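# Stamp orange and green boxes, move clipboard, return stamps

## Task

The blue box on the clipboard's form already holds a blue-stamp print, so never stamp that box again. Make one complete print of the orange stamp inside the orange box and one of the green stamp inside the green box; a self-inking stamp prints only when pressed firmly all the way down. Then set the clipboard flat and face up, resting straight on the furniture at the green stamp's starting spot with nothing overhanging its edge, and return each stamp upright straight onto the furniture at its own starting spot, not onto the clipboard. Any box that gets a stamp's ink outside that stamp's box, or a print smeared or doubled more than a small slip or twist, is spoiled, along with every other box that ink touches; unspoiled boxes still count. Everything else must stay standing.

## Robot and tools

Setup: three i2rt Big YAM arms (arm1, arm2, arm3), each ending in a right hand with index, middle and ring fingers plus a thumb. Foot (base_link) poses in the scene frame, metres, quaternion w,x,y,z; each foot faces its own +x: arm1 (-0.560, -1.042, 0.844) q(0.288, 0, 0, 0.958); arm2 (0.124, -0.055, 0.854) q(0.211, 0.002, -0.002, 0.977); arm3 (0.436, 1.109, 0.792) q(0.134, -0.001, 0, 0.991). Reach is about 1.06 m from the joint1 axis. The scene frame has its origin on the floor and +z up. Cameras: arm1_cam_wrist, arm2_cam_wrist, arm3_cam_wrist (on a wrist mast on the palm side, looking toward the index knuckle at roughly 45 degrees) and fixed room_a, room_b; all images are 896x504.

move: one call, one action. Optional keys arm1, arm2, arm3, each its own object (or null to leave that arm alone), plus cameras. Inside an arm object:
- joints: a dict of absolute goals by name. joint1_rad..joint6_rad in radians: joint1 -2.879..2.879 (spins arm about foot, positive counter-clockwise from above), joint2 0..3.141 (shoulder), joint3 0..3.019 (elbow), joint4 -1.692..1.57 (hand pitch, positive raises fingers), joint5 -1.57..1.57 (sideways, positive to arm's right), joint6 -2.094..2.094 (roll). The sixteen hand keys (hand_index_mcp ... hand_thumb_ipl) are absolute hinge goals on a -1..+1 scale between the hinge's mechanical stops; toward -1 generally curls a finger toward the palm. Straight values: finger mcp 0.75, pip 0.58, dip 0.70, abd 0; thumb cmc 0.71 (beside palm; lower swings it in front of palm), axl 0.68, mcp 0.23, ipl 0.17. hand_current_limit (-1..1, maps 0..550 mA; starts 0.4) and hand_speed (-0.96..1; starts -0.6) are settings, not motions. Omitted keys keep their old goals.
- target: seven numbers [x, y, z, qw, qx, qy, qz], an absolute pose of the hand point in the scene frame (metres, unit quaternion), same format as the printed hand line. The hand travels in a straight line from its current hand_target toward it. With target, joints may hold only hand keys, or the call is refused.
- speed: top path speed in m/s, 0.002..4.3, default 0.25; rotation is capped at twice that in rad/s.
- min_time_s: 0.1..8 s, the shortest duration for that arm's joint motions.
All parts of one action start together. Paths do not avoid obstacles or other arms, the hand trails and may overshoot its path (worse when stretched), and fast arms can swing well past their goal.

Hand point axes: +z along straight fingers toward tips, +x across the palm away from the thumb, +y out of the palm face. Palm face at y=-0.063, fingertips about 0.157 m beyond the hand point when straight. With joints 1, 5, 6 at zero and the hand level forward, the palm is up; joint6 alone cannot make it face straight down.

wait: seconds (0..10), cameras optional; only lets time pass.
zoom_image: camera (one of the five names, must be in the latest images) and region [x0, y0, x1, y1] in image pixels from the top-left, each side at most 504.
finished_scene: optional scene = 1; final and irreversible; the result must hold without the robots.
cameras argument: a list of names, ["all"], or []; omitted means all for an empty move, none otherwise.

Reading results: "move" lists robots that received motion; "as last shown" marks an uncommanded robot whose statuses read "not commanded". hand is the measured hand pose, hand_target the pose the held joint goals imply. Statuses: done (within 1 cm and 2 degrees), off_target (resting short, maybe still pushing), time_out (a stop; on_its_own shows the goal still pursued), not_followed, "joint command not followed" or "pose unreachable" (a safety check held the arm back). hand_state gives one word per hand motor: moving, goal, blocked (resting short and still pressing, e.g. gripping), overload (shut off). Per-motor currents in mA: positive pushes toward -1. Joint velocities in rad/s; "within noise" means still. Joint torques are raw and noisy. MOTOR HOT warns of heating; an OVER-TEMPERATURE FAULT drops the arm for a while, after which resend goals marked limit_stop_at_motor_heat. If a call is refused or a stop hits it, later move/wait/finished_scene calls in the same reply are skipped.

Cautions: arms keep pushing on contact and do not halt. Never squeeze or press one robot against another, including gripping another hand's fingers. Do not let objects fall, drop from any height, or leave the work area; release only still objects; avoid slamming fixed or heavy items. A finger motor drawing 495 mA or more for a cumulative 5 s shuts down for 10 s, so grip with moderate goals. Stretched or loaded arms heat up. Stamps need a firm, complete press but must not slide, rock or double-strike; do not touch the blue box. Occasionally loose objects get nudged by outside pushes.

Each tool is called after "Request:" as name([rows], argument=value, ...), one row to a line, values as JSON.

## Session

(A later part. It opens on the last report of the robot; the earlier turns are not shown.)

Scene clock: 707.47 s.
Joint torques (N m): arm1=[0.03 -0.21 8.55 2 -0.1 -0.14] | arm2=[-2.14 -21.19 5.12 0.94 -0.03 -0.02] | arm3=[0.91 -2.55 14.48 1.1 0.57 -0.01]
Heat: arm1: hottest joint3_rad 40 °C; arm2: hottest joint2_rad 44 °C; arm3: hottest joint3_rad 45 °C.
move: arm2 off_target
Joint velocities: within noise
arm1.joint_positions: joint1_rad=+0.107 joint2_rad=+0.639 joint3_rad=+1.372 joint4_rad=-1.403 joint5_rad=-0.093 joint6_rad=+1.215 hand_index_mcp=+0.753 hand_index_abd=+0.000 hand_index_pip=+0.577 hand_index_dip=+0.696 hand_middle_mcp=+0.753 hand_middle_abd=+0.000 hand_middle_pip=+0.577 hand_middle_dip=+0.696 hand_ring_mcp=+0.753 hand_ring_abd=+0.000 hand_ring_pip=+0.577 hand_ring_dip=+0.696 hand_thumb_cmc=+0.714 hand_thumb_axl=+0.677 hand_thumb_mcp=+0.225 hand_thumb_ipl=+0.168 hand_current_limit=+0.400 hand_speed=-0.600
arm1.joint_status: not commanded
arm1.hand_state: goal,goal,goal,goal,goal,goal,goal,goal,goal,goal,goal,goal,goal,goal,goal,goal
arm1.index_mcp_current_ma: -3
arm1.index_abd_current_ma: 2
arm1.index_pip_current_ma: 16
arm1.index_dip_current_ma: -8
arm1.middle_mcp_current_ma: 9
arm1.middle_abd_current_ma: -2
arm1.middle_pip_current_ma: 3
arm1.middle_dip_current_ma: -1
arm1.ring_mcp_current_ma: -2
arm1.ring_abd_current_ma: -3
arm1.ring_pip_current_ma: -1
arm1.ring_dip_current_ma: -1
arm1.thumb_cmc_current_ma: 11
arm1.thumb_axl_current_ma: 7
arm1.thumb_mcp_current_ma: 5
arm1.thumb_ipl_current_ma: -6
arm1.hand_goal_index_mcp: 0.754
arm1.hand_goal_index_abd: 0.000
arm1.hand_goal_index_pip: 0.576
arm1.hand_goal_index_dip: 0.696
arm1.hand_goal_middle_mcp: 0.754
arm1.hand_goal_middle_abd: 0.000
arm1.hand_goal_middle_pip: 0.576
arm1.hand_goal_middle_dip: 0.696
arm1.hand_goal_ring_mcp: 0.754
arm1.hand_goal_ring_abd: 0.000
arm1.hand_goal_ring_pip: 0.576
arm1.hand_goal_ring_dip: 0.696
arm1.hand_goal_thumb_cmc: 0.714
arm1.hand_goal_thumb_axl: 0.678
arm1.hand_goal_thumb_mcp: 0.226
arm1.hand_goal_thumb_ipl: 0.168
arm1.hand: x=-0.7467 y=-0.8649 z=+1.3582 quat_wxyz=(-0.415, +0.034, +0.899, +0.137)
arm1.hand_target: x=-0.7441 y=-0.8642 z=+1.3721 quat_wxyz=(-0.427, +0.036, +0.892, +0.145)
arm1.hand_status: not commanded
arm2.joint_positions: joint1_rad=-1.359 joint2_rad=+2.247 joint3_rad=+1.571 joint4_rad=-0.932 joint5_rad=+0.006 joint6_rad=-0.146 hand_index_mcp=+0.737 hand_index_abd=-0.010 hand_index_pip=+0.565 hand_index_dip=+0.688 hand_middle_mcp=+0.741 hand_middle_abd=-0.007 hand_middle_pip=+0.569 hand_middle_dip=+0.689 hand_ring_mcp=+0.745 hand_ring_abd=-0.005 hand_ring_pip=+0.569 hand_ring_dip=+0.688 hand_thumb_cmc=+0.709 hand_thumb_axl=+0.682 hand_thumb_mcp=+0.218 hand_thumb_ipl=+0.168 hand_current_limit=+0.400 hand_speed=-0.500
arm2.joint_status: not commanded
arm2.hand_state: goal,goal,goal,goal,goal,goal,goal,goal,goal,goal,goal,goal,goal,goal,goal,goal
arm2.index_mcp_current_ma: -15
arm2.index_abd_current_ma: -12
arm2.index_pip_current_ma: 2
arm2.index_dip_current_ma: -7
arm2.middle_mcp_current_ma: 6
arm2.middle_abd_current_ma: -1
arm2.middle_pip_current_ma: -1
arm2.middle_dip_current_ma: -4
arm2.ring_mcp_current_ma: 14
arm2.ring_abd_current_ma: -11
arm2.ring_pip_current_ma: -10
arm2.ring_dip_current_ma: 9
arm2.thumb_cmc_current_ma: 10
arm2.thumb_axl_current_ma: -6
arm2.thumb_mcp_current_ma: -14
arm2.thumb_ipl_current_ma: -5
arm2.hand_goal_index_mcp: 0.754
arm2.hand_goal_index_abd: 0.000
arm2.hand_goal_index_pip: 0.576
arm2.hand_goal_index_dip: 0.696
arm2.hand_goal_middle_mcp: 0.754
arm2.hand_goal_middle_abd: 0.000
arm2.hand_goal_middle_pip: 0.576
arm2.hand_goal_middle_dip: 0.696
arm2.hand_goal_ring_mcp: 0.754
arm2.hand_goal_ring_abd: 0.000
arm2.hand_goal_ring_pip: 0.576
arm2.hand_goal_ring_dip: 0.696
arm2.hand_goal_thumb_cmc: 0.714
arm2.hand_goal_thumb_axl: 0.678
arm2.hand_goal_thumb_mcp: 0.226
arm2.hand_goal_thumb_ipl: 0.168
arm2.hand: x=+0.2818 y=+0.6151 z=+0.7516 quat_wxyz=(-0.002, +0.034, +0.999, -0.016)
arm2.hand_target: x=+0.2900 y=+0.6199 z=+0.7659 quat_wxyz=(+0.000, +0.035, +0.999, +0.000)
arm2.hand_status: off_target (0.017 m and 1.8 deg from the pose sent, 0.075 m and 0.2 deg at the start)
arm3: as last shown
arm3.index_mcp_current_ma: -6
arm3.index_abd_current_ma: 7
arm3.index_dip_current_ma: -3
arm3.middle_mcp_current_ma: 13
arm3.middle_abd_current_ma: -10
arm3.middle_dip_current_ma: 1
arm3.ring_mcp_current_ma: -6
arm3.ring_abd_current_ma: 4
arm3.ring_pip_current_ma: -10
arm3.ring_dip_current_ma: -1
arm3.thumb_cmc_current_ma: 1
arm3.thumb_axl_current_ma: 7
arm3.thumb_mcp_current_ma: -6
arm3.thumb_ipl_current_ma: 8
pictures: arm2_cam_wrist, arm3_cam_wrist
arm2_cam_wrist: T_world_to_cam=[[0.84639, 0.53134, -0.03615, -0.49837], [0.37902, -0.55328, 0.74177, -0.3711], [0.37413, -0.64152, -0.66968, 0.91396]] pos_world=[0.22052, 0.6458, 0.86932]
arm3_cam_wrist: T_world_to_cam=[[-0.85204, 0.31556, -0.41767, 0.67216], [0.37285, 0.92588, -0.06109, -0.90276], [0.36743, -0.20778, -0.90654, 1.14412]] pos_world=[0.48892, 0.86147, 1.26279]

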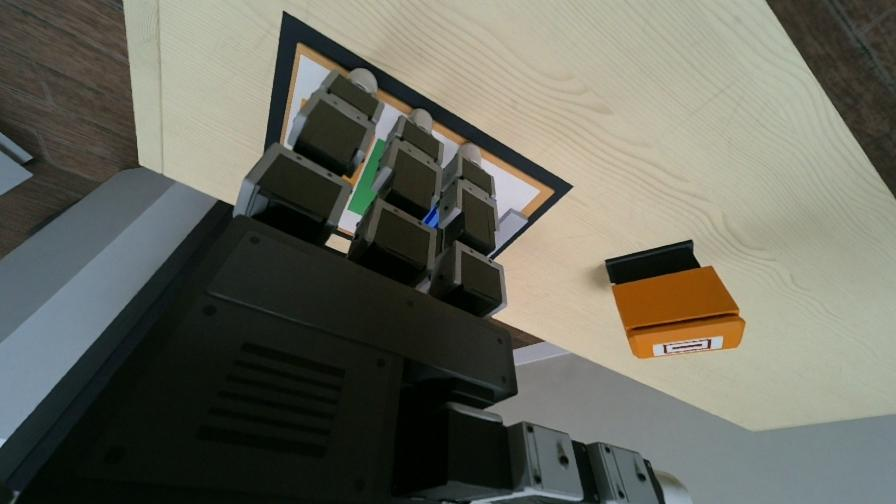

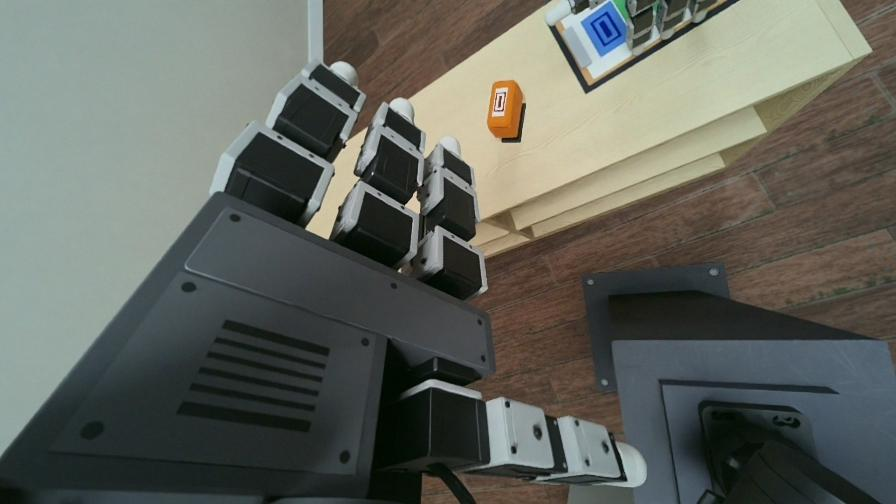

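Request:
move(arm2={"target": [0.29, 0.56, 0.764, 0.0, 0.0349, 0.9994, 0.0], "speed": 0.06}, cameras=["arm3_cam_wrist", "arm2_cam_wrist"])

Request:
zoom_image(camera="arm2_cam_wrist", region=[200, 0, 560, 290])

Scene clock: 713.13 s.
Joint torques (N m): arm1=[-0.09 -0.15 8.55 1.98 -0.09 -0.13] | arm2=[-2.08 -19.08 4.64 0.94 -0.04 -0.02] | arm3=[0.97 -3.31 14.26 1.14 0.61 0.03]
Heat: arm1: hottest joint3_rad 40 °C; arm2: hottest joint2_rad 44 °C; arm3: hottest joint3_rad 45 °C.
move: arm2 off_target
Joint velocities: within noise
arm1, arm3: as last shown
arm1.index_mcp_current_ma: 3
arm1.index_abd_current_ma: 7
arm1.index_pip_current_ma: 10
arm1.index_dip_current_ma: -1
arm1.middle_mcp_current_ma: 3
arm1.middle_abd_current_ma: 7
arm1.middle_dip_current_ma: 0
arm1.ring_mcp_current_ma: 3
arm1.ring_abd_current_ma: 3
arm1.ring_pip_current_ma: -2
arm1.ring_dip_current_ma: 7
arm1.thumb_cmc_current_ma: 9
arm1.thumb_axl_current_ma: 3
arm1.thumb_mcp_current_ma: 4
arm1.thumb_ipl_current_ma: 0
arm2.joint_positions: joint1_rad=-1.384 joint2_rad=+2.136 joint3_rad=+1.347 joint4_rad=-0.822 joint5_rad=+0.006 joint6_rad=-0.170 hand_index_mcp=+0.740 hand_index_abd=-0.009 hand_index_pip=+0.567 hand_index_dip=+0.690 hand_middle_mcp=+0.742 hand_middle_abd=-0.007 hand_middle_pip=+0.569 hand_middle_dip=+0.689 hand_ring_mcp=+0.745 hand_ring_abd=-0.005 hand_ring_pip=+0.569 hand_ring_dip=+0.688 hand_thumb_cmc=+0.709 hand_thumb_axl=+0.682 hand_thumb_mcp=+0.218 hand_thumb_ipl=+0.168 hand_current_limit=+0.400 hand_speed=-0.500
arm2.joint_status: not commanded
arm2.hand_state: goal,goal,goal,goal,goal,goal,goal,goal,goal,goal,goal,goal,goal,goal,goal,goal
arm2.index_mcp_current_ma: -8
arm2.index_abd_current_ma: -2
arm2.index_pip_current_ma: -2
arm2.index_dip_current_ma: -8
arm2.middle_mcp_current_ma: -1
arm2.middle_abd_current_ma: 7
arm2.middle_pip_current_ma: 3
arm2.middle_dip_current_ma: -4
arm2.ring_mcp_current_ma: 2
arm2.ring_abd_current_ma: -3
arm2.ring_pip_current_ma: -5
arm2.ring_dip_current_ma: 11
arm2.thumb_cmc_current_ma: 6
arm2.thumb_axl_current_ma: 2
arm2.thumb_mcp_current_ma: -11
arm2.thumb_ipl_current_ma: -3
arm2.hand_goal_index_mcp: 0.754
arm2.hand_goal_index_abd: 0.000
arm2.hand_goal_index_pip: 0.576
arm2.hand_goal_index_dip: 0.696
arm2.hand_goal_middle_mcp: 0.754
arm2.hand_goal_middle_abd: 0.000
arm2.hand_goal_middle_pip: 0.576
arm2.hand_goal_middle_dip: 0.696
arm2.hand_goal_ring_mcp: 0.754
arm2.hand_goal_ring_abd: 0.000
arm2.hand_goal_ring_pip: 0.576
arm2.hand_goal_ring_dip: 0.696
arm2.hand_goal_thumb_cmc: 0.714
arm2.hand_goal_thumb_axl: 0.678
arm2.hand_goal_thumb_mcp: 0.226
arm2.hand_goal_thumb_ipl: 0.168
arm2.hand: x=+0.2822 y=+0.5537 z=+0.7491 quat_wxyz=(-0.003, +0.034, +0.999, -0.018)
arm2.hand_target: x=+0.2900 y=+0.5599 z=+0.7640 quat_wxyz=(+0.000, +0.035, +0.999, +0.000)
arm2.hand_status: off_target (0.018 m and 2.0 deg from the pose sent, 0.057 m and 1.8 deg at the start)
arm3.index_mcp_current_ma: -2
arm3.index_abd_current_ma: 8
arm3.index_pip_current_ma: 7
arm3.index_dip_current_ma: 2
arm3.middle_mcp_current_ma: 9
arm3.middle_abd_current_ma: -8
arm3.middle_pip_current_ma: -6
arm3.middle_dip_current_ma: -1
arm3.ring_mcp_current_ma: -5
arm3.ring_abd_current_ma: 7
arm3.ring_dip_current_ma: -5
arm3.thumb_cmc_current_ma: 3
arm3.thumb_mcp_current_ma: -11
arm3.thumb_ipl_current_ma: 6
pictures: arm2_cam_wrist, arm3_cam_wrist
arm2_cam_wrist: T_world_to_cam=[[0.8467, 0.53056, -0.03995, -0.46293], [0.38005, -0.55055, 0.74327, -0.4063], [0.37236, -0.64451, -0.6678, 0.8735]] pos_world=[0.22112, 0.58491, 0.86682]
arm3_cam_wrist: T_world_to_cam=[[-0.85204, 0.31556, -0.41767, 0.67216], [0.37285, 0.92588, -0.06109, -0.90276], [0.36743, -0.20778, -0.90654, 1.14412]] pos_world=[0.48892, 0.86147, 1.26279]

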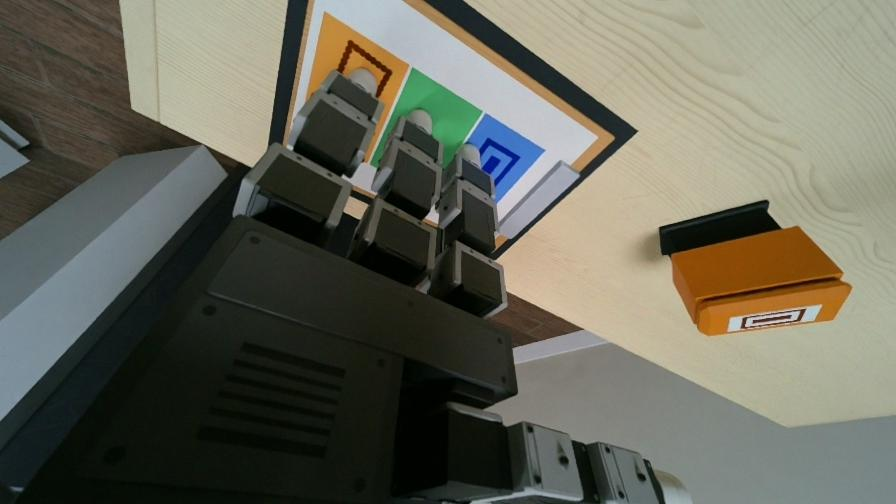

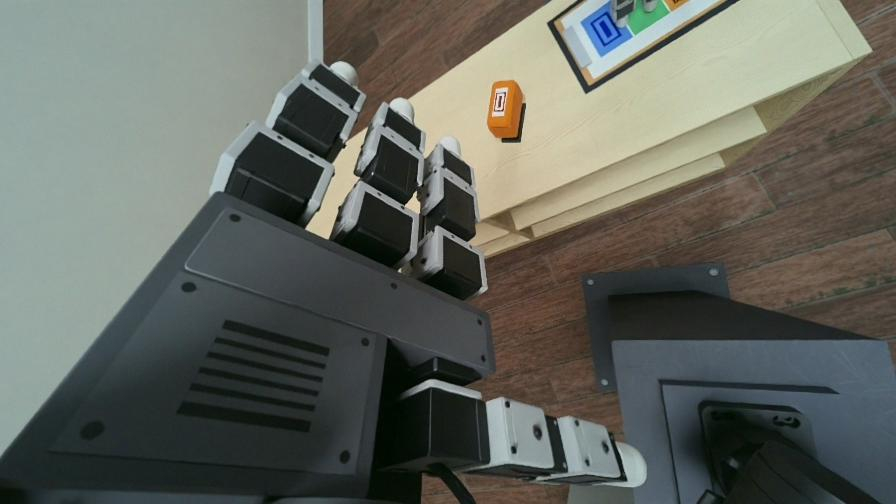

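Scaled by 1.400 from the camera's image (finer frame: 1280x720).

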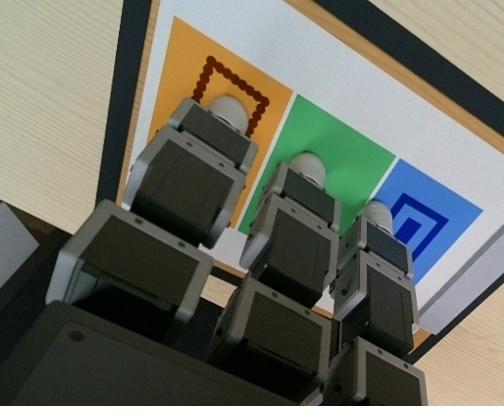

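Request:
move(arm2={"target": [0.29, 0.58, 0.81, 0.0, 0.0349, 0.9994, 0.0], "speed": 0.12})

Request:
move(arm2={"target": [0.288, 0.70, 0.80, 0.0, 0.0349, 0.9994, 0.0], "speed": 0.15})

Request:
move(arm2={"target": [0.288, 0.695, 0.745, 0.0, 0.0349, 0.9994, 0.0], "speed": 0.06}, cameras=["arm3_cam_wrist", "arm2_cam_wrist"])

Request:
zoom_image(camera="arm2_cam_wrist", region=[200, 0, 560, 290])

Scene clock: 717.57 s.
Joint torques (N m): arm1=[0.03 -0.09 8.55 1.99 -0.09 -0.13] | arm2=[-1.2 -18.55 7.5 -0.18 -0.05 0.09] | arm3=[1.2 -2.08 14 1.35 0.57 -0.05]
Heat: arm1: hottest joint3_rad 40 °C; arm2: hottest joint2_rad 44 °C; arm3: hottest joint3_rad 45 °C.
move: arm2 off_target
Joint velocities: within noise
arm1: as last shown
arm1.index_mcp_current_ma: -2
arm1.index_abd_current_ma: 6
arm1.index_pip_current_ma: 14
arm1.index_dip_current_ma: -5
arm1.middle_mcp_current_ma: 10
arm1.middle_abd_current_ma: 3
arm1.middle_pip_current_ma: 6
arm1.middle_dip_current_ma: -1
arm1.ring_mcp_current_ma: -3
arm1.ring_abd_current_ma: -4
arm1.ring_pip_current_ma: -10
arm1.ring_dip_current_ma: 9
arm1.thumb_cmc_current_ma: 11
arm1.thumb_axl_current_ma: 11
arm1.thumb_ipl_current_ma: -3
arm2.joint_positions: joint1_rad=-1.384 joint2_rad=+2.086 joint3_rad=+1.400 joint4_rad=-0.920 joint5_rad=+0.006 joint6_rad=-0.170 hand_index_mcp=+0.741 hand_index_abd=-0.009 hand_index_pip=+0.567 hand_index_dip=+0.690 hand_middle_mcp=+0.742 hand_middle_abd=-0.007 hand_middle_pip=+0.569 hand_middle_dip=+0.689 hand_ring_mcp=+0.745 hand_ring_abd=-0.005 hand_ring_pip=+0.569 hand_ring_dip=+0.688 hand_thumb_cmc=+0.709 hand_thumb_axl=+0.682 hand_thumb_mcp=+0.218 hand_thumb_ipl=+0.168 hand_current_limit=+0.400 hand_speed=-0.500
arm2.joint_status: not commanded
arm2.hand_state: goal,goal,goal,goal,goal,goal,goal,goal,goal,goal,goal,goal,goal,goal,goal,goal
arm2.index_mcp_current_ma: -13
arm2.index_abd_current_ma: -5
arm2.index_pip_current_ma: 3
arm2.index_dip_current_ma: -7
arm2.middle_mcp_current_ma: 10
arm2.middle_abd_current_ma: 9
arm2.middle_pip_current_ma: -2
arm2.middle_dip_current_ma: -7
arm2.ring_mcp_current_ma: 7
arm2.ring_abd_current_ma: -4
arm2.ring_pip_current_ma: -10
arm2.ring_dip_current_ma: 8
arm2.thumb_cmc_current_ma: 6
arm2.thumb_axl_current_ma: 0
arm2.thumb_mcp_current_ma: -6
arm2.thumb_ipl_current_ma: -6
arm2.hand_goal_index_mcp: 0.754
arm2.hand_goal_index_abd: 0.000
arm2.hand_goal_index_pip: 0.576
arm2.hand_goal_index_dip: 0.696
arm2.hand_goal_middle_mcp: 0.754
arm2.hand_goal_middle_abd: 0.000
arm2.hand_goal_middle_pip: 0.576
arm2.hand_goal_middle_dip: 0.696
arm2.hand_goal_ring_mcp: 0.754
arm2.hand_goal_ring_abd: 0.000
arm2.hand_goal_ring_pip: 0.576
arm2.hand_goal_ring_dip: 0.696
arm2.hand_goal_thumb_cmc: 0.714
arm2.hand_goal_thumb_axl: 0.678
arm2.hand_goal_thumb_mcp: 0.226
arm2.hand_goal_thumb_ipl: 0.168
arm2.hand: x=+0.2854 y=+0.5662 z=+0.7912 quat_wxyz=(-0.002, +0.034, +0.999, -0.015)
arm2.hand_target: x=+0.2899 y=+0.5796 z=+0.8102 quat_wxyz=(+0.000, +0.035, +0.999, +0.000)
arm2.hand_status: off_target (0.024 m and 1.8 deg from the pose sent, 0.067 m and 2.0 deg at the start)
arm3.joint_positions: joint1_rad=+2.551 joint2_rad=+0.730 joint3_rad=+0.874 joint4_rad=-0.866 joint5_rad=+0.591 joint6_rad=+1.703 hand_index_mcp=+0.754 hand_index_abd=+0.002 hand_index_pip=+0.577 hand_index_dip=+0.696 hand_middle_mcp=+0.754 hand_middle_abd=+0.003 hand_middle_pip=+0.577 hand_middle_dip=+0.696 hand_ring_mcp=+0.776 hand_ring_abd=+0.022 hand_ring_pip=+0.591 hand_ring_dip=+0.702 hand_thumb_cmc=+0.714 hand_thumb_axl=+0.677 hand_thumb_mcp=+0.226 hand_thumb_ipl=+0.168 hand_current_limit=+0.400 hand_speed=-0.600
arm3.joint_status: not commanded
arm3.hand_state: goal,goal,goal,goal,goal,goal,goal,goal,blocked,blocked,goal,goal,goal,goal,goal,goal
arm3.index_mcp_current_ma: -9
arm3.index_abd_current_ma: 5
arm3.index_pip_current_ma: 6
arm3.index_dip_current_ma: -2
arm3.middle_mcp_current_ma: 12
arm3.middle_abd_current_ma: -5
arm3.middle_pip_current_ma: -5
arm3.middle_dip_current_ma: -3
arm3.ring_mcp_current_ma: -9
arm3.ring_abd_current_ma: 4
arm3.ring_pip_current_ma: -11
arm3.ring_dip_current_ma: -2
arm3.thumb_cmc_current_ma: -2
arm3.thumb_axl_current_ma: 5
arm3.thumb_mcp_current_ma: -7
arm3.thumb_ipl_current_ma: 10
arm3.hand_goal_index_mcp: 0.754
arm3.hand_goal_index_abd: 0.000
arm3.hand_goal_index_pip: 0.576
arm3.hand_goal_index_dip: 0.696
arm3.hand_goal_middle_mcp: 0.754
arm3.hand_goal_middle_abd: 0.000
arm3.hand_goal_middle_pip: 0.576
arm3.hand_goal_middle_dip: 0.696
arm3.hand_goal_ring_mcp: 0.754
arm3.hand_goal_ring_abd: 0.000
arm3.hand_goal_ring_pip: 0.576
arm3.hand_goal_ring_dip: 0.696
arm3.hand_goal_thumb_cmc: 0.714
arm3.hand_goal_thumb_axl: 0.678
arm3.hand_goal_thumb_mcp: 0.226
arm3.hand_goal_thumb_ipl: 0.168
arm3.hand: x=+0.4874 y=+0.7969 z=+1.1410 quat_wxyz=(-0.388, -0.709, +0.521, -0.275)
arm3.hand_target: x=+0.4913 y=+0.7962 z=+1.1600 quat_wxyz=(-0.388, -0.702, +0.522, -0.291)
arm3.hand_status: not commanded
pictures: none

Scene clock: 719.27 s.
Joint torques (N m): arm1=[-0.03 -0.21 8.57 1.99 -0.09 -0.13] | arm2=[-0.5 -20.72 9.1 -0.17 -0.06 0.19] | arm3=[1.08 -2.84 14.2 1.37 0.54 -0.02]
Heat: arm1: hottest joint3_rad 40 °C; arm2: hottest joint2_rad 44 °C; arm3: hottest joint3_rad 45 °C.
move: arm2 off_target
Joint velocities: within noise
arm1, arm3: as last shown
arm1.index_mcp_current_ma: 5
arm1.index_abd_current_ma: 10
arm1.index_pip_current_ma: 4
arm1.index_dip_current_ma: -8
arm1.middle_mcp_current_ma: 2
arm1.middle_abd_current_ma: 6
arm1.middle_dip_current_ma: 1
arm1.ring_mcp_current_ma: 0
arm1.ring_abd_current_ma: 3
arm1.ring_pip_current_ma: -4
arm1.ring_dip_current_ma: 1
arm1.thumb_cmc_current_ma: 7
arm1.thumb_axl_current_ma: 7
arm1.thumb_mcp_current_ma: 11
arm1.thumb_ipl_current_ma: -9
arm2.joint_positions: joint1_rad=-1.351 joint2_rad=+2.346 joint3_rad=+1.892 joint4_rad=-1.134 joint5_rad=+0.006 joint6_rad=-0.138 hand_index_mcp=+0.745 hand_index_abd=-0.009 hand_index_pip=+0.568 hand_index_dip=+0.690 hand_middle_mcp=+0.744 hand_middle_abd=-0.007 hand_middle_pip=+0.569 hand_middle_dip=+0.689 hand_ring_mcp=+0.745 hand_ring_abd=-0.005 hand_ring_pip=+0.569 hand_ring_dip=+0.688 hand_thumb_cmc=+0.709 hand_thumb_axl=+0.682 hand_thumb_mcp=+0.218 hand_thumb_ipl=+0.168 hand_current_limit=+0.400 hand_speed=-0.500
arm2.joint_status: not commanded
arm2.hand_state: goal,goal,goal,goal,goal,goal,goal,goal,goal,goal,goal,goal,goal,goal,goal,goal
arm2.index_mcp_current_ma: -6
arm2.index_abd_current_ma: -8
arm2.index_pip_current_ma: 3
arm2.index_dip_current_ma: -14
arm2.middle_mcp_current_ma: 0
arm2.middle_abd_current_ma: 5
arm2.middle_pip_current_ma: 3
arm2.middle_dip_current_ma: -2
arm2.ring_mcp_current_ma: 10
arm2.ring_abd_current_ma: -4
arm2.ring_pip_current_ma: -9
arm2.ring_dip_current_ma: 3
arm2.thumb_cmc_current_ma: 6
arm2.thumb_axl_current_ma: -3
arm2.thumb_mcp_current_ma: -6
arm2.thumb_ipl_current_ma: -8
arm2.hand_goal_index_mcp: 0.754
arm2.hand_goal_index_abd: 0.000
arm2.hand_goal_index_pip: 0.576
arm2.hand_goal_index_dip: 0.696
arm2.hand_goal_middle_mcp: 0.754
arm2.hand_goal_middle_abd: 0.000
arm2.hand_goal_middle_pip: 0.576
arm2.hand_goal_middle_dip: 0.696
arm2.hand_goal_ring_mcp: 0.754
arm2.hand_goal_ring_abd: 0.000
arm2.hand_goal_ring_pip: 0.576
arm2.hand_goal_ring_dip: 0.696
arm2.hand_goal_thumb_cmc: 0.714
arm2.hand_goal_thumb_axl: 0.678
arm2.hand_goal_thumb_mcp: 0.226
arm2.hand_goal_thumb_ipl: 0.168
arm2.hand: x=+0.2918 y=+0.6881 z=+0.7950 quat_wxyz=(+0.000, +0.034, +0.999, -0.006)
arm2.hand_target: x=+0.2878 y=+0.6996 z=+0.8003 quat_wxyz=(+0.000, +0.035, +0.999, +0.001)
arm2.hand_status: off_target (0.013 m and 0.7 deg from the pose sent, 0.134 m and 1.8 deg at the start)
arm3.index_mcp_current_ma: -4
arm3.middle_mcp_current_ma: 11
arm3.middle_abd_current_ma: -11
arm3.middle_pip_current_ma: -11
arm3.middle_dip_current_ma: -2
arm3.ring_mcp_current_ma: -4
arm3.ring_abd_current_ma: 1
arm3.ring_pip_current_ma: -7
arm3.ring_dip_current_ma: -1
arm3.thumb_cmc_current_ma: -4
arm3.thumb_axl_current_ma: 6
pictures: none

Scene clock: 721.20 s.
Joint torques (N m): arm1=[-0.09 -0.15 8.57 1.99 -0.09 -0.13] | arm2=[-0.67 -21.36 6.13 1.02 -0.06 0.19] | arm3=[0.67 -2.78 14.38 1.4 0.54 -0.06]
Heat: arm1: hottest joint3_rad 40 °C; arm2: hottest joint2_rad 44 °C; arm3: hottest joint3_rad 45 °C.
move: arm2 done
Joint velocities: within noise
arm1, arm3: as last shown
arm1.index_mcp_current_ma: -3
arm1.index_abd_current_ma: 2
arm1.index_pip_current_ma: 8
arm1.index_dip_current_ma: -10
arm1.middle_mcp_current_ma: -3
arm1.middle_abd_current_ma: 10
arm1.middle_pip_current_ma: 1
arm1.middle_dip_current_ma: 8
arm1.ring_mcp_current_ma: 4
arm1.ring_abd_current_ma: -1
arm1.ring_pip_current_ma: -11
arm1.ring_dip_current_ma: 9
arm1.thumb_cmc_current_ma: 13
arm1.thumb_axl_current_ma: 8
arm1.thumb_mcp_current_ma: 5
arm1.thumb_ipl_current_ma: -3
arm2.joint_positions: joint1_rad=-1.351 joint2_rad=+2.411 joint3_rad=+1.892 joint4_rad=-1.059 joint5_rad=+0.006 joint6_rad=-0.138 hand_index_mcp=+0.745 hand_index_abd=-0.010 hand_index_pip=+0.569 hand_index_dip=+0.694 hand_middle_mcp=+0.744 hand_middle_abd=-0.006 hand_middle_pip=+0.569 hand_middle_dip=+0.689 hand_ring_mcp=+0.745 hand_ring_abd=-0.004 hand_ring_pip=+0.569 hand_ring_dip=+0.688 hand_thumb_cmc=+0.709 hand_thumb_axl=+0.682 hand_thumb_mcp=+0.218 hand_thumb_ipl=+0.168 hand_current_limit=+0.400 hand_speed=-0.500
arm2.joint_status: not commanded
arm2.hand_state: goal,goal,goal,goal,goal,goal,goal,goal,goal,goal,goal,goal,goal,goal,goal,goal
arm2.index_mcp_current_ma: -17
arm2.index_abd_current_ma: -5
arm2.index_pip_current_ma: 0
arm2.index_dip_current_ma: -14
arm2.middle_mcp_current_ma: -4
arm2.middle_abd_current_ma: 6
arm2.middle_pip_current_ma: 3
arm2.middle_dip_current_ma: 1
arm2.ring_mcp_current_ma: 8
arm2.ring_abd_current_ma: -13
arm2.ring_pip_current_ma: -8
arm2.ring_dip_current_ma: 10
arm2.thumb_cmc_current_ma: 9
arm2.thumb_axl_current_ma: -1
arm2.thumb_mcp_current_ma: -8
arm2.thumb_ipl_current_ma: -14
arm2.hand_goal_index_mcp: 0.754
arm2.hand_goal_index_abd: 0.000
arm2.hand_goal_index_pip: 0.576
arm2.hand_goal_index_dip: 0.696
arm2.hand_goal_middle_mcp: 0.754
arm2.hand_goal_middle_abd: 0.000
arm2.hand_goal_middle_pip: 0.576
arm2.hand_goal_middle_dip: 0.696
arm2.hand_goal_ring_mcp: 0.754
arm2.hand_goal_ring_abd: 0.000
arm2.hand_goal_ring_pip: 0.576
arm2.hand_goal_ring_dip: 0.696
arm2.hand_goal_thumb_cmc: 0.714
arm2.hand_goal_thumb_axl: 0.678
arm2.hand_goal_thumb_mcp: 0.226
arm2.hand_goal_thumb_ipl: 0.168
arm2.hand: x=+0.2927 y=+0.6929 z=+0.7529 quat_wxyz=(+0.001, +0.034, +0.999, -0.001)
arm2.hand_target: x=+0.2879 y=+0.6949 z=+0.7451 quat_wxyz=(+0.000, +0.035, +0.999, +0.000)
arm2.hand_status: done (0.009 m and 0.2 deg from the pose sent, 0.050 m and 0.7 deg at the start)
arm3.index_mcp_current_ma: -8
arm3.index_abd_current_ma: 7
arm3.index_pip_current_ma: 11
arm3.index_dip_current_ma: 1
arm3.middle_mcp_current_ma: 9
arm3.middle_abd_current_ma: -10
arm3.middle_pip_current_ma: -9
arm3.middle_dip_current_ma: 1
arm3.ring_mcp_current_ma: -9
arm3.ring_abd_current_ma: 4
arm3.ring_pip_current_ma: -10
arm3.ring_dip_current_ma: -4
arm3.thumb_cmc_current_ma: -2
arm3.thumb_axl_current_ma: 7
arm3.thumb_mcp_current_ma: -14
arm3.thumb_ipl_current_ma: 5
pictures: arm2_cam_wrist, arm3_cam_wrist
arm2_cam_wrist: T_world_to_cam=[[0.8466, 0.53199, -0.01579, -0.56464], [0.3744, -0.5742, 0.72809, -0.30702], [0.37827, -0.62231, -0.6853, 0.9579]] pos_world=[0.23062, 0.7202, 0.87108]
arm3_cam_wrist: T_world_to_cam=[[-0.85204, 0.31556, -0.41767, 0.67216], [0.37285, 0.92588, -0.06109, -0.90276], [0.36743, -0.20778, -0.90654, 1.14412]] pos_world=[0.48892, 0.86147, 1.26279]

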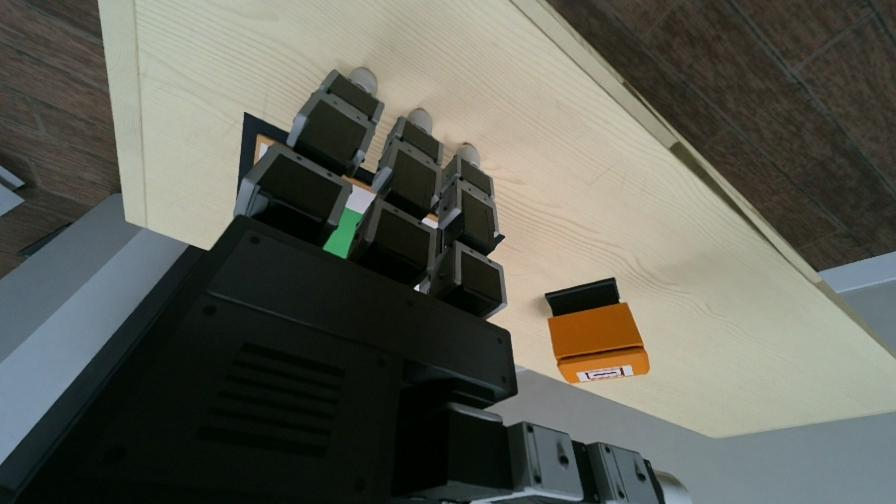

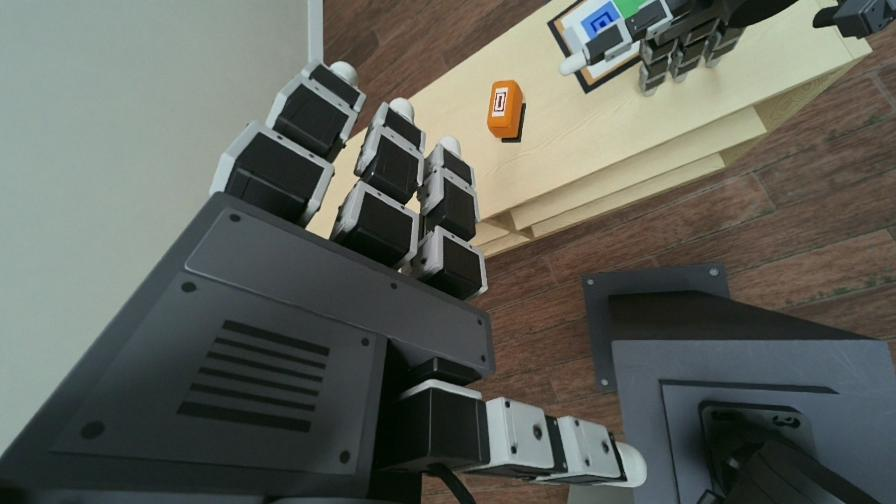

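Scaled by 1.400 from the camera's image (finer frame: 1280x720).

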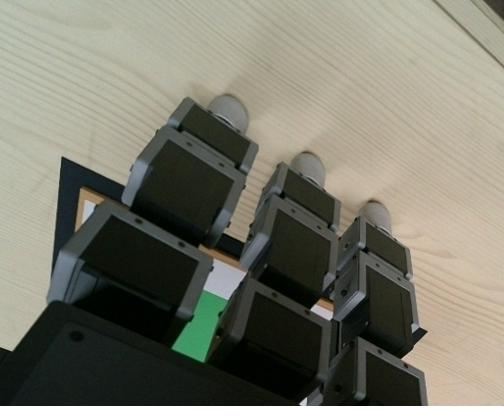

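Request:
move(arm2={"target": [0.288, 0.693, 0.732, 0.0, 0.0349, 0.9994, 0.0], "speed": 0.05}, cameras=["arm2_cam_wrist"])

Request:
zoom_image(camera="arm2_cam_wrist", region=[300, 0, 520, 200])

Scene clock: 725.23 s.
Joint torques (N m): arm1=[-0.03 -0.03 8.55 1.99 -0.1 -0.13] | arm2=[-0.62 -19.66 5.52 1.26 -0.04 0.17] | arm3=[1.08 -3.19 14.38 1.26 0.56 -0.03]
Heat: arm1: hottest joint3_rad 40 °C; arm2: hottest joint2_rad 43 °C; arm3: hottest joint3_rad 45 °C.
move: arm2 off_target
Joint velocities: within noise
arm1, arm3: as last shown
arm1.index_mcp_current_ma: -5
arm1.index_abd_current_ma: 6
arm1.index_pip_current_ma: 9
arm1.index_dip_current_ma: -4
arm1.middle_mcp_current_ma: 7
arm1.middle_abd_current_ma: 7
arm1.middle_pip_current_ma: 4
arm1.middle_dip_current_ma: -1
arm1.ring_mcp_current_ma: 3
arm1.ring_abd_current_ma: 5
arm1.ring_pip_current_ma: -2
arm1.ring_dip_current_ma: 10
arm1.thumb_cmc_current_ma: -3
arm1.thumb_axl_current_ma: 10
arm1.thumb_mcp_current_ma: 2
arm1.thumb_ipl_current_ma: -8
arm2.joint_positions: joint1_rad=-1.351 joint2_rad=+2.411 joint3_rad=+1.889 joint4_rad=-1.039 joint5_rad=+0.006 joint6_rad=-0.138 hand_index_mcp=+0.767 hand_index_abd=-0.015 hand_index_pip=+0.585 hand_index_dip=+0.699 hand_middle_mcp=+0.745 hand_middle_abd=-0.006 hand_middle_pip=+0.571 hand_middle_dip=+0.691 hand_ring_mcp=+0.745 hand_ring_abd=-0.004 hand_ring_pip=+0.569 hand_ring_dip=+0.688 hand_thumb_cmc=+0.709 hand_thumb_axl=+0.682 hand_thumb_mcp=+0.218 hand_thumb_ipl=+0.168 hand_current_limit=+0.400 hand_speed=-0.500
arm2.joint_status: not commanded
arm2.hand_state: goal,goal,goal,goal,goal,goal,goal,goal,goal,goal,goal,goal,goal,goal,goal,goal
arm2.index_mcp_current_ma: -12
arm2.index_abd_current_ma: -8
arm2.index_pip_current_ma: 4
arm2.index_dip_current_ma: -12
arm2.middle_mcp_current_ma: -3
arm2.middle_abd_current_ma: 7
arm2.middle_pip_current_ma: -1
arm2.middle_dip_current_ma: -2
arm2.ring_mcp_current_ma: 7
arm2.ring_abd_current_ma: 0
arm2.ring_pip_current_ma: -8
arm2.ring_dip_current_ma: 9
arm2.thumb_cmc_current_ma: 6
arm2.thumb_axl_current_ma: 3
arm2.thumb_mcp_current_ma: -15
arm2.thumb_ipl_current_ma: -9
arm2.hand_goal_index_mcp: 0.754
arm2.hand_goal_index_abd: 0.000
arm2.hand_goal_index_pip: 0.576
arm2.hand_goal_index_dip: 0.696
arm2.hand_goal_middle_mcp: 0.754
arm2.hand_goal_middle_abd: 0.000
arm2.hand_goal_middle_pip: 0.576
arm2.hand_goal_middle_dip: 0.696
arm2.hand_goal_ring_mcp: 0.754
arm2.hand_goal_ring_abd: 0.000
arm2.hand_goal_ring_pip: 0.576
arm2.hand_goal_ring_dip: 0.696
arm2.hand_goal_thumb_cmc: 0.714
arm2.hand_goal_thumb_axl: 0.678
arm2.hand_goal_thumb_mcp: 0.226
arm2.hand_goal_thumb_ipl: 0.168
arm2.hand: x=+0.2933 y=+0.6964 z=+0.7534 quat_wxyz=(+0.002, +0.034, +0.999, +0.007)
arm2.hand_target: x=+0.2878 y=+0.6924 z=+0.7324 quat_wxyz=(+0.000, +0.035, +0.999, +0.000)
arm2.hand_status: off_target (0.022 m and 0.8 deg from the pose sent, 0.021 m and 0.2 deg at the start)
arm3.index_mcp_current_ma: -5
arm3.index_abd_current_ma: 8
arm3.index_pip_current_ma: 7
arm3.index_dip_current_ma: -1
arm3.middle_mcp_current_ma: 7
arm3.middle_abd_current_ma: -9
arm3.middle_pip_current_ma: -4
arm3.middle_dip_current_ma: -3
arm3.ring_mcp_current_ma: -4
arm3.ring_abd_current_ma: 3
arm3.ring_pip_current_ma: -8
arm3.ring_dip_current_ma: -5
arm3.thumb_cmc_current_ma: 2
arm3.thumb_axl_current_ma: 8
arm3.thumb_mcp_current_ma: -4
arm3.thumb_ipl_current_ma: 8
arm2_cam_wrist: T_world_to_cam=[[0.84666, 0.53212, -0.00444, -0.57573], [0.37216, -0.58613, 0.71968, -0.29025], [0.38035, -0.61098, -0.69429, 0.95842]] pos_world=[0.23092, 0.72181, 0.87175]

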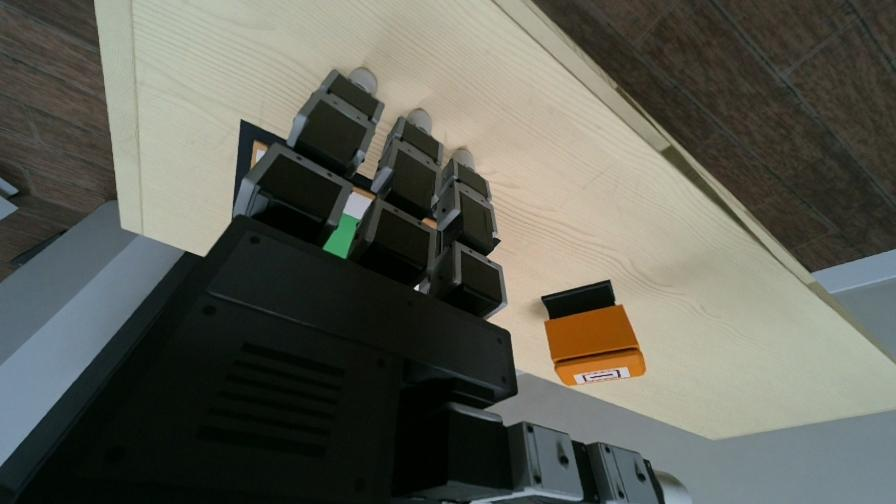

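Scaled by 2.291 from the camera's image (finer frame: 1280x720).

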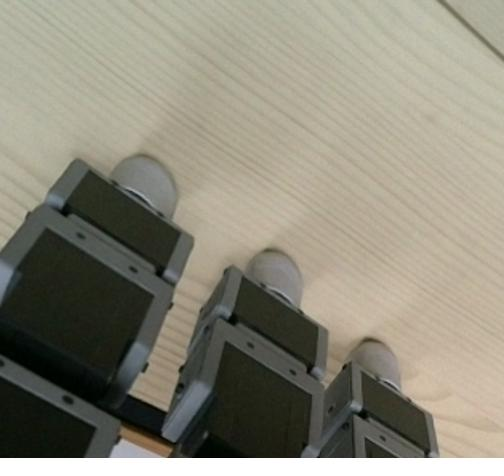

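Request:
move(arm2={"target": [0.292, 0.625, 0.738, 0.0, 0.0349, 0.9994, 0.0], "speed": 0.05}, cameras=["arm2_cam_wrist", "arm3_cam_wrist"])

Request:
zoom_image(camera="arm2_cam_wrist", region=[200, 0, 560, 290])

Scene clock: 729.40 s.
Joint torques (N m): arm1=[-0.03 -0.15 8.54 1.99 -0.09 -0.13] | arm2=[-2.14 -19.43 4.05 0.46 -0.02 0.04] | arm3=[1.03 -2.49 14.34 1.26 0.61 0]
Heat: arm1: hottest joint3_rad 40 °C; arm2: hottest joint2_rad 43 °C; arm3: hottest joint3_rad 45 °C.
move: arm2 off_target
Joint velocities: within noise
arm1, arm3: as last shown
arm1.index_mcp_current_ma: -4
arm1.index_abd_current_ma: 10
arm1.index_pip_current_ma: 6
arm1.index_dip_current_ma: -5
arm1.middle_mcp_current_ma: 5
arm1.middle_abd_current_ma: 1
arm1.middle_pip_current_ma: 1
arm1.middle_dip_current_ma: -7
arm1.ring_mcp_current_ma: 1
arm1.ring_abd_current_ma: 2
arm1.ring_pip_current_ma: -1
arm1.ring_dip_current_ma: 11
arm1.thumb_cmc_current_ma: 9
arm1.thumb_axl_current_ma: 1
arm1.thumb_ipl_current_ma: -9
arm2.joint_positions: joint1_rad=-1.358 joint2_rad=+2.274 joint3_rad=+1.607 joint4_rad=-0.878 joint5_rad=+0.005 joint6_rad=-0.150 hand_index_mcp=+0.709 hand_index_abd=-0.007 hand_index_pip=+0.549 hand_index_dip=+0.683 hand_middle_mcp=+0.717 hand_middle_abd=-0.006 hand_middle_pip=+0.558 hand_middle_dip=+0.688 hand_ring_mcp=+0.730 hand_ring_abd=-0.002 hand_ring_pip=+0.563 hand_ring_dip=+0.688 hand_thumb_cmc=+0.710 hand_thumb_axl=+0.682 hand_thumb_mcp=+0.218 hand_thumb_ipl=+0.168 hand_current_limit=+0.400 hand_speed=-0.500
arm2.joint_status: not commanded
arm2.hand_state: blocked,goal,blocked,goal,blocked,goal,goal,goal,blocked,goal,goal,goal,goal,goal,goal,goal
arm2.index_mcp_current_ma: -35
arm2.index_abd_current_ma: -6
arm2.index_pip_current_ma: -3
arm2.index_dip_current_ma: -10
arm2.middle_mcp_current_ma: -11
arm2.middle_abd_current_ma: 8
arm2.middle_pip_current_ma: -4
arm2.middle_dip_current_ma: 1
arm2.ring_mcp_current_ma: 8
arm2.ring_abd_current_ma: -5
arm2.ring_pip_current_ma: -11
arm2.ring_dip_current_ma: 8
arm2.thumb_cmc_current_ma: 8
arm2.thumb_axl_current_ma: -8
arm2.thumb_mcp_current_ma: -13
arm2.thumb_ipl_current_ma: -3
arm2.hand_goal_index_mcp: 0.754
arm2.hand_goal_index_abd: 0.000
arm2.hand_goal_index_pip: 0.576
arm2.hand_goal_index_dip: 0.696
arm2.hand_goal_middle_mcp: 0.754
arm2.hand_goal_middle_abd: 0.000
arm2.hand_goal_middle_pip: 0.576
arm2.hand_goal_middle_dip: 0.696
arm2.hand_goal_ring_mcp: 0.754
arm2.hand_goal_ring_abd: 0.000
arm2.hand_goal_ring_pip: 0.576
arm2.hand_goal_ring_dip: 0.696
arm2.hand_goal_thumb_cmc: 0.714
arm2.hand_goal_thumb_axl: 0.678
arm2.hand_goal_thumb_mcp: 0.226
arm2.hand_goal_thumb_ipl: 0.168
arm2.hand: x=+0.2851 y=+0.6391 z=+0.7512 quat_wxyz=(+0.003, +0.031, +0.999, +0.015)
arm2.hand_target: x=+0.2917 y=+0.6250 z=+0.7382 quat_wxyz=(+0.000, +0.035, +0.999, +0.000)
arm2.hand_status: off_target (0.020 m and 1.8 deg from the pose sent, 0.073 m and 0.8 deg at the start)
arm3.index_mcp_current_ma: -6
arm3.index_pip_current_ma: 4
arm3.index_dip_current_ma: 2
arm3.middle_mcp_current_ma: 8
arm3.middle_abd_current_ma: -10
arm3.middle_pip_current_ma: -10
arm3.middle_dip_current_ma: 1
arm3.ring_mcp_current_ma: -6
arm3.ring_abd_current_ma: 12
arm3.ring_pip_current_ma: -10
arm3.thumb_cmc_current_ma: -3
arm3.thumb_axl_current_ma: 2
arm3.thumb_mcp_current_ma: -16
arm3.thumb_ipl_current_ma: 4
arm2_cam_wrist: T_world_to_cam=[[0.84382, 0.53658, 0.00632, -0.5484], [0.37332, -0.59547, 0.71137, -0.30729], [0.38547, -0.59791, -0.70279, 0.92157]] pos_world=[0.22223, 0.6623, 0.86973]
arm3_cam_wrist: T_world_to_cam=[[-0.85204, 0.31556, -0.41767, 0.67216], [0.37285, 0.92588, -0.06109, -0.90276], [0.36743, -0.20778, -0.90654, 1.14412]] pos_world=[0.48892, 0.86147, 1.26279]

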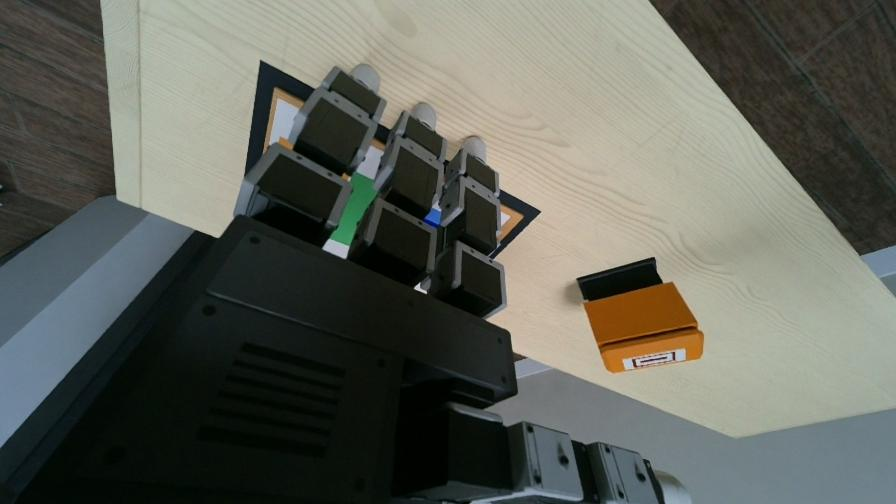

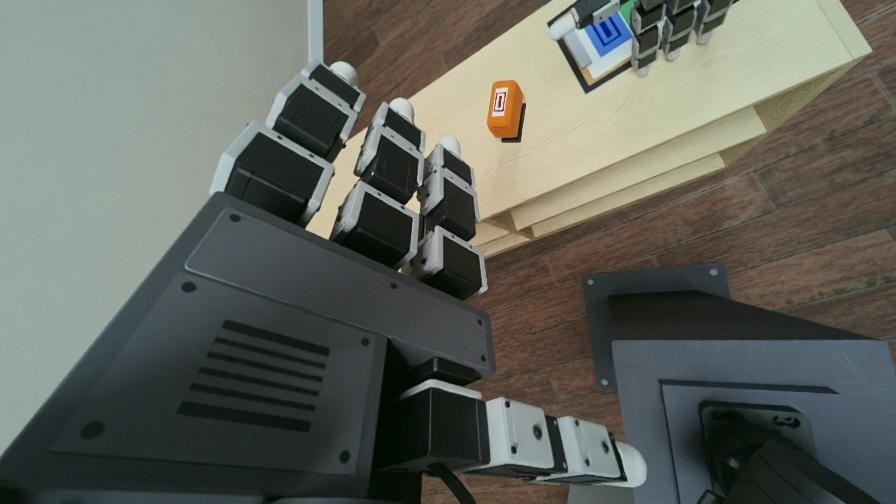

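Scaled by 1.400 from the camera's image (finer frame: 1280x720).

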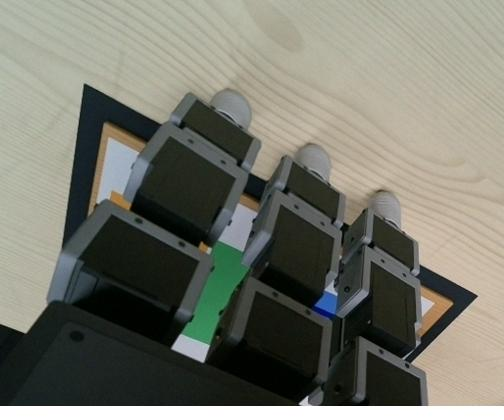

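Request:
move(arm2={"target": [0.292, 0.56, 0.736, 0.0, 0.0349, 0.9994, 0.0], "speed": 0.05}, cameras=["arm2_cam_wrist", "arm3_cam_wrist"])

Request:
zoom_image(camera="arm2_cam_wrist", region=[200, 0, 560, 290])

Scene clock: 733.03 s.
Joint torques (N m): arm1=[0.03 -0.15 8.54 1.99 -0.09 -0.13] | arm2=[-2.32 -17.14 3.45 0.31 0.04 0.02] | arm3=[1.08 -3.08 14.26 1.46 0.58 -0.09]
Heat: arm1: hottest joint3_rad 40 °C; arm2: hottest joint2_rad 43 °C; arm3: hottest joint3_rad 45 °C.
move: arm2 off_target
Joint velocities: within noise
arm1, arm3: as last shown
arm1.index_mcp_current_ma: 0
arm1.index_abd_current_ma: 8
arm1.index_pip_current_ma: 4
arm1.index_dip_current_ma: -1
arm1.middle_mcp_current_ma: -3
arm1.middle_pip_current_ma: -4
arm1.middle_dip_current_ma: -1
arm1.ring_mcp_current_ma: 3
arm1.ring_abd_current_ma: -7
arm1.ring_pip_current_ma: -10
arm1.ring_dip_current_ma: 15
arm1.thumb_cmc_current_ma: 7
arm1.thumb_axl_current_ma: 8
arm1.thumb_mcp_current_ma: 13
arm1.thumb_ipl_current_ma: -5
arm2.joint_positions: joint1_rad=-1.382 joint2_rad=+2.157 joint3_rad=+1.366 joint4_rad=-0.751 joint5_rad=+0.004 joint6_rad=-0.176 hand_index_mcp=+0.702 hand_index_abd=-0.009 hand_index_pip=+0.544 hand_index_dip=+0.680 hand_middle_mcp=+0.714 hand_middle_abd=-0.006 hand_middle_pip=+0.556 hand_middle_dip=+0.687 hand_ring_mcp=+0.729 hand_ring_abd=-0.008 hand_ring_pip=+0.563 hand_ring_dip=+0.688 hand_thumb_cmc=+0.714 hand_thumb_axl=+0.682 hand_thumb_mcp=+0.218 hand_thumb_ipl=+0.168 hand_current_limit=+0.400 hand_speed=-0.500
arm2.joint_status: not commanded
arm2.hand_state: blocked,goal,blocked,goal,blocked,goal,goal,goal,blocked,goal,goal,goal,goal,goal,goal,goal
arm2.index_mcp_current_ma: -31
arm2.index_abd_current_ma: -4
arm2.index_pip_current_ma: -7
arm2.index_dip_current_ma: -18
arm2.middle_mcp_current_ma: -8
arm2.middle_abd_current_ma: 2
arm2.middle_pip_current_ma: -6
arm2.middle_dip_current_ma: -2
arm2.ring_mcp_current_ma: 0
arm2.ring_abd_current_ma: -13
arm2.ring_pip_current_ma: -16
arm2.ring_dip_current_ma: 9
arm2.thumb_cmc_current_ma: 9
arm2.thumb_axl_current_ma: -8
arm2.thumb_mcp_current_ma: -20
arm2.thumb_ipl_current_ma: -6
arm2.hand_goal_index_mcp: 0.754
arm2.hand_goal_index_abd: 0.000
arm2.hand_goal_index_pip: 0.576
arm2.hand_goal_index_dip: 0.696
arm2.hand_goal_middle_mcp: 0.754
arm2.hand_goal_middle_abd: 0.000
arm2.hand_goal_middle_pip: 0.576
arm2.hand_goal_middle_dip: 0.696
arm2.hand_goal_ring_mcp: 0.754
arm2.hand_goal_ring_abd: 0.000
arm2.hand_goal_ring_pip: 0.576
arm2.hand_goal_ring_dip: 0.696
arm2.hand_goal_thumb_cmc: 0.714
arm2.hand_goal_thumb_axl: 0.678
arm2.hand_goal_thumb_mcp: 0.226
arm2.hand_goal_thumb_ipl: 0.168
arm2.hand: x=+0.2854 y=+0.5760 z=+0.7489 quat_wxyz=(+0.003, +0.031, +0.999, +0.016)
arm2.hand_target: x=+0.2916 y=+0.5601 z=+0.7363 quat_wxyz=(+0.000, +0.035, +0.999, +0.000)
arm2.hand_status: off_target (0.022 m and 2.0 deg from the pose sent, 0.081 m and 1.8 deg at the start)
arm3.index_mcp_current_ma: -2
arm3.index_abd_current_ma: 7
arm3.index_pip_current_ma: 7
arm3.index_dip_current_ma: 4
arm3.middle_mcp_current_ma: 9
arm3.middle_abd_current_ma: -8
arm3.middle_pip_current_ma: -12
arm3.middle_dip_current_ma: -3
arm3.ring_mcp_current_ma: -11
arm3.ring_abd_current_ma: 2
arm3.ring_dip_current_ma: -1
arm3.thumb_cmc_current_ma: -5
arm3.thumb_axl_current_ma: 4
arm3.thumb_mcp_current_ma: -7
arm3.thumb_ipl_current_ma: 9
arm2_cam_wrist: T_world_to_cam=[[0.843, 0.53786, 0.00756, -0.51623], [0.37436, -0.59672, 0.70978, -0.34175], [0.38627, -0.59551, -0.70439, 0.88171]] pos_world=[0.22253, 0.5988, 0.86753]
arm3_cam_wrist: T_world_to_cam=[[-0.85204, 0.31556, -0.41767, 0.67216], [0.37285, 0.92588, -0.06109, -0.90276], [0.36743, -0.20778, -0.90654, 1.14412]] pos_world=[0.48892, 0.86147, 1.26279]

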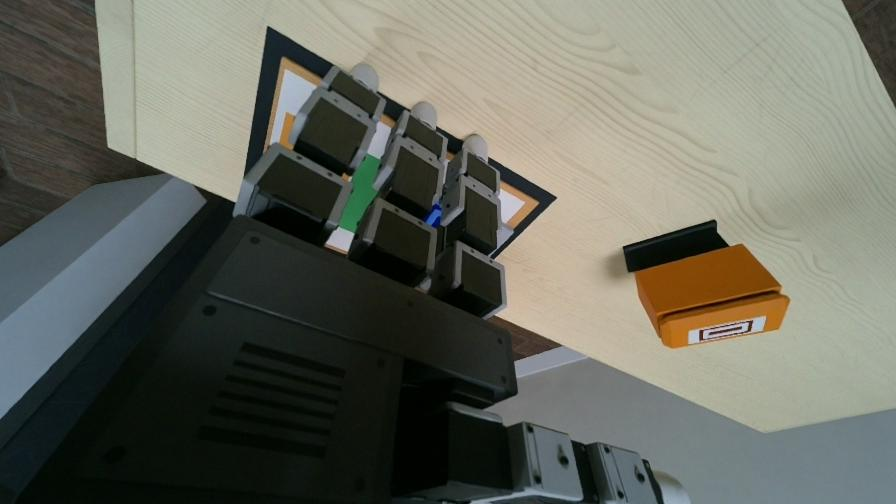

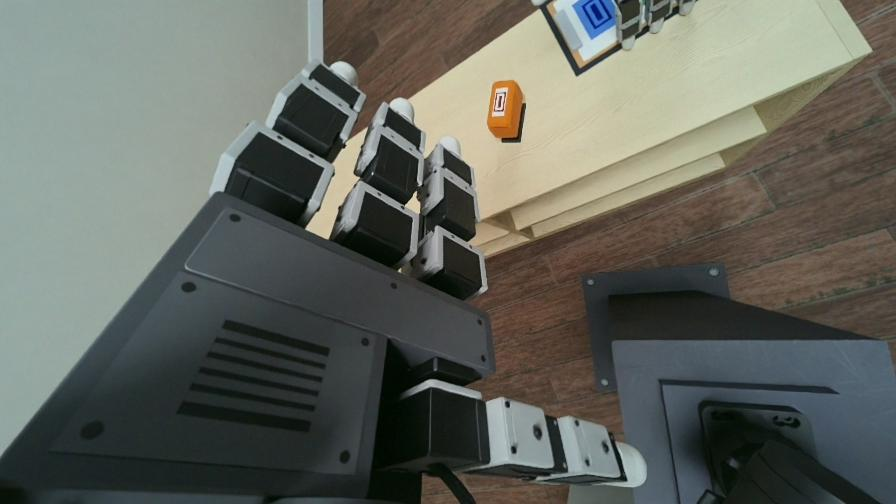

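Scaled by 1.400 from the camera's image (finer frame: 1280x720).

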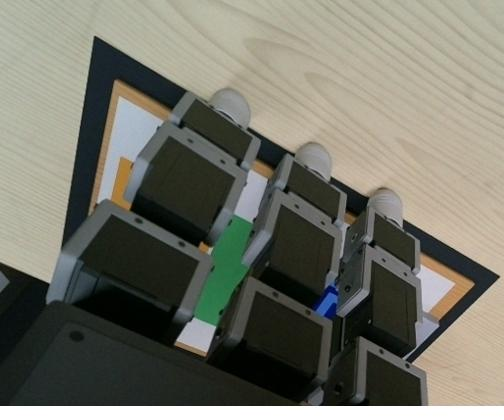

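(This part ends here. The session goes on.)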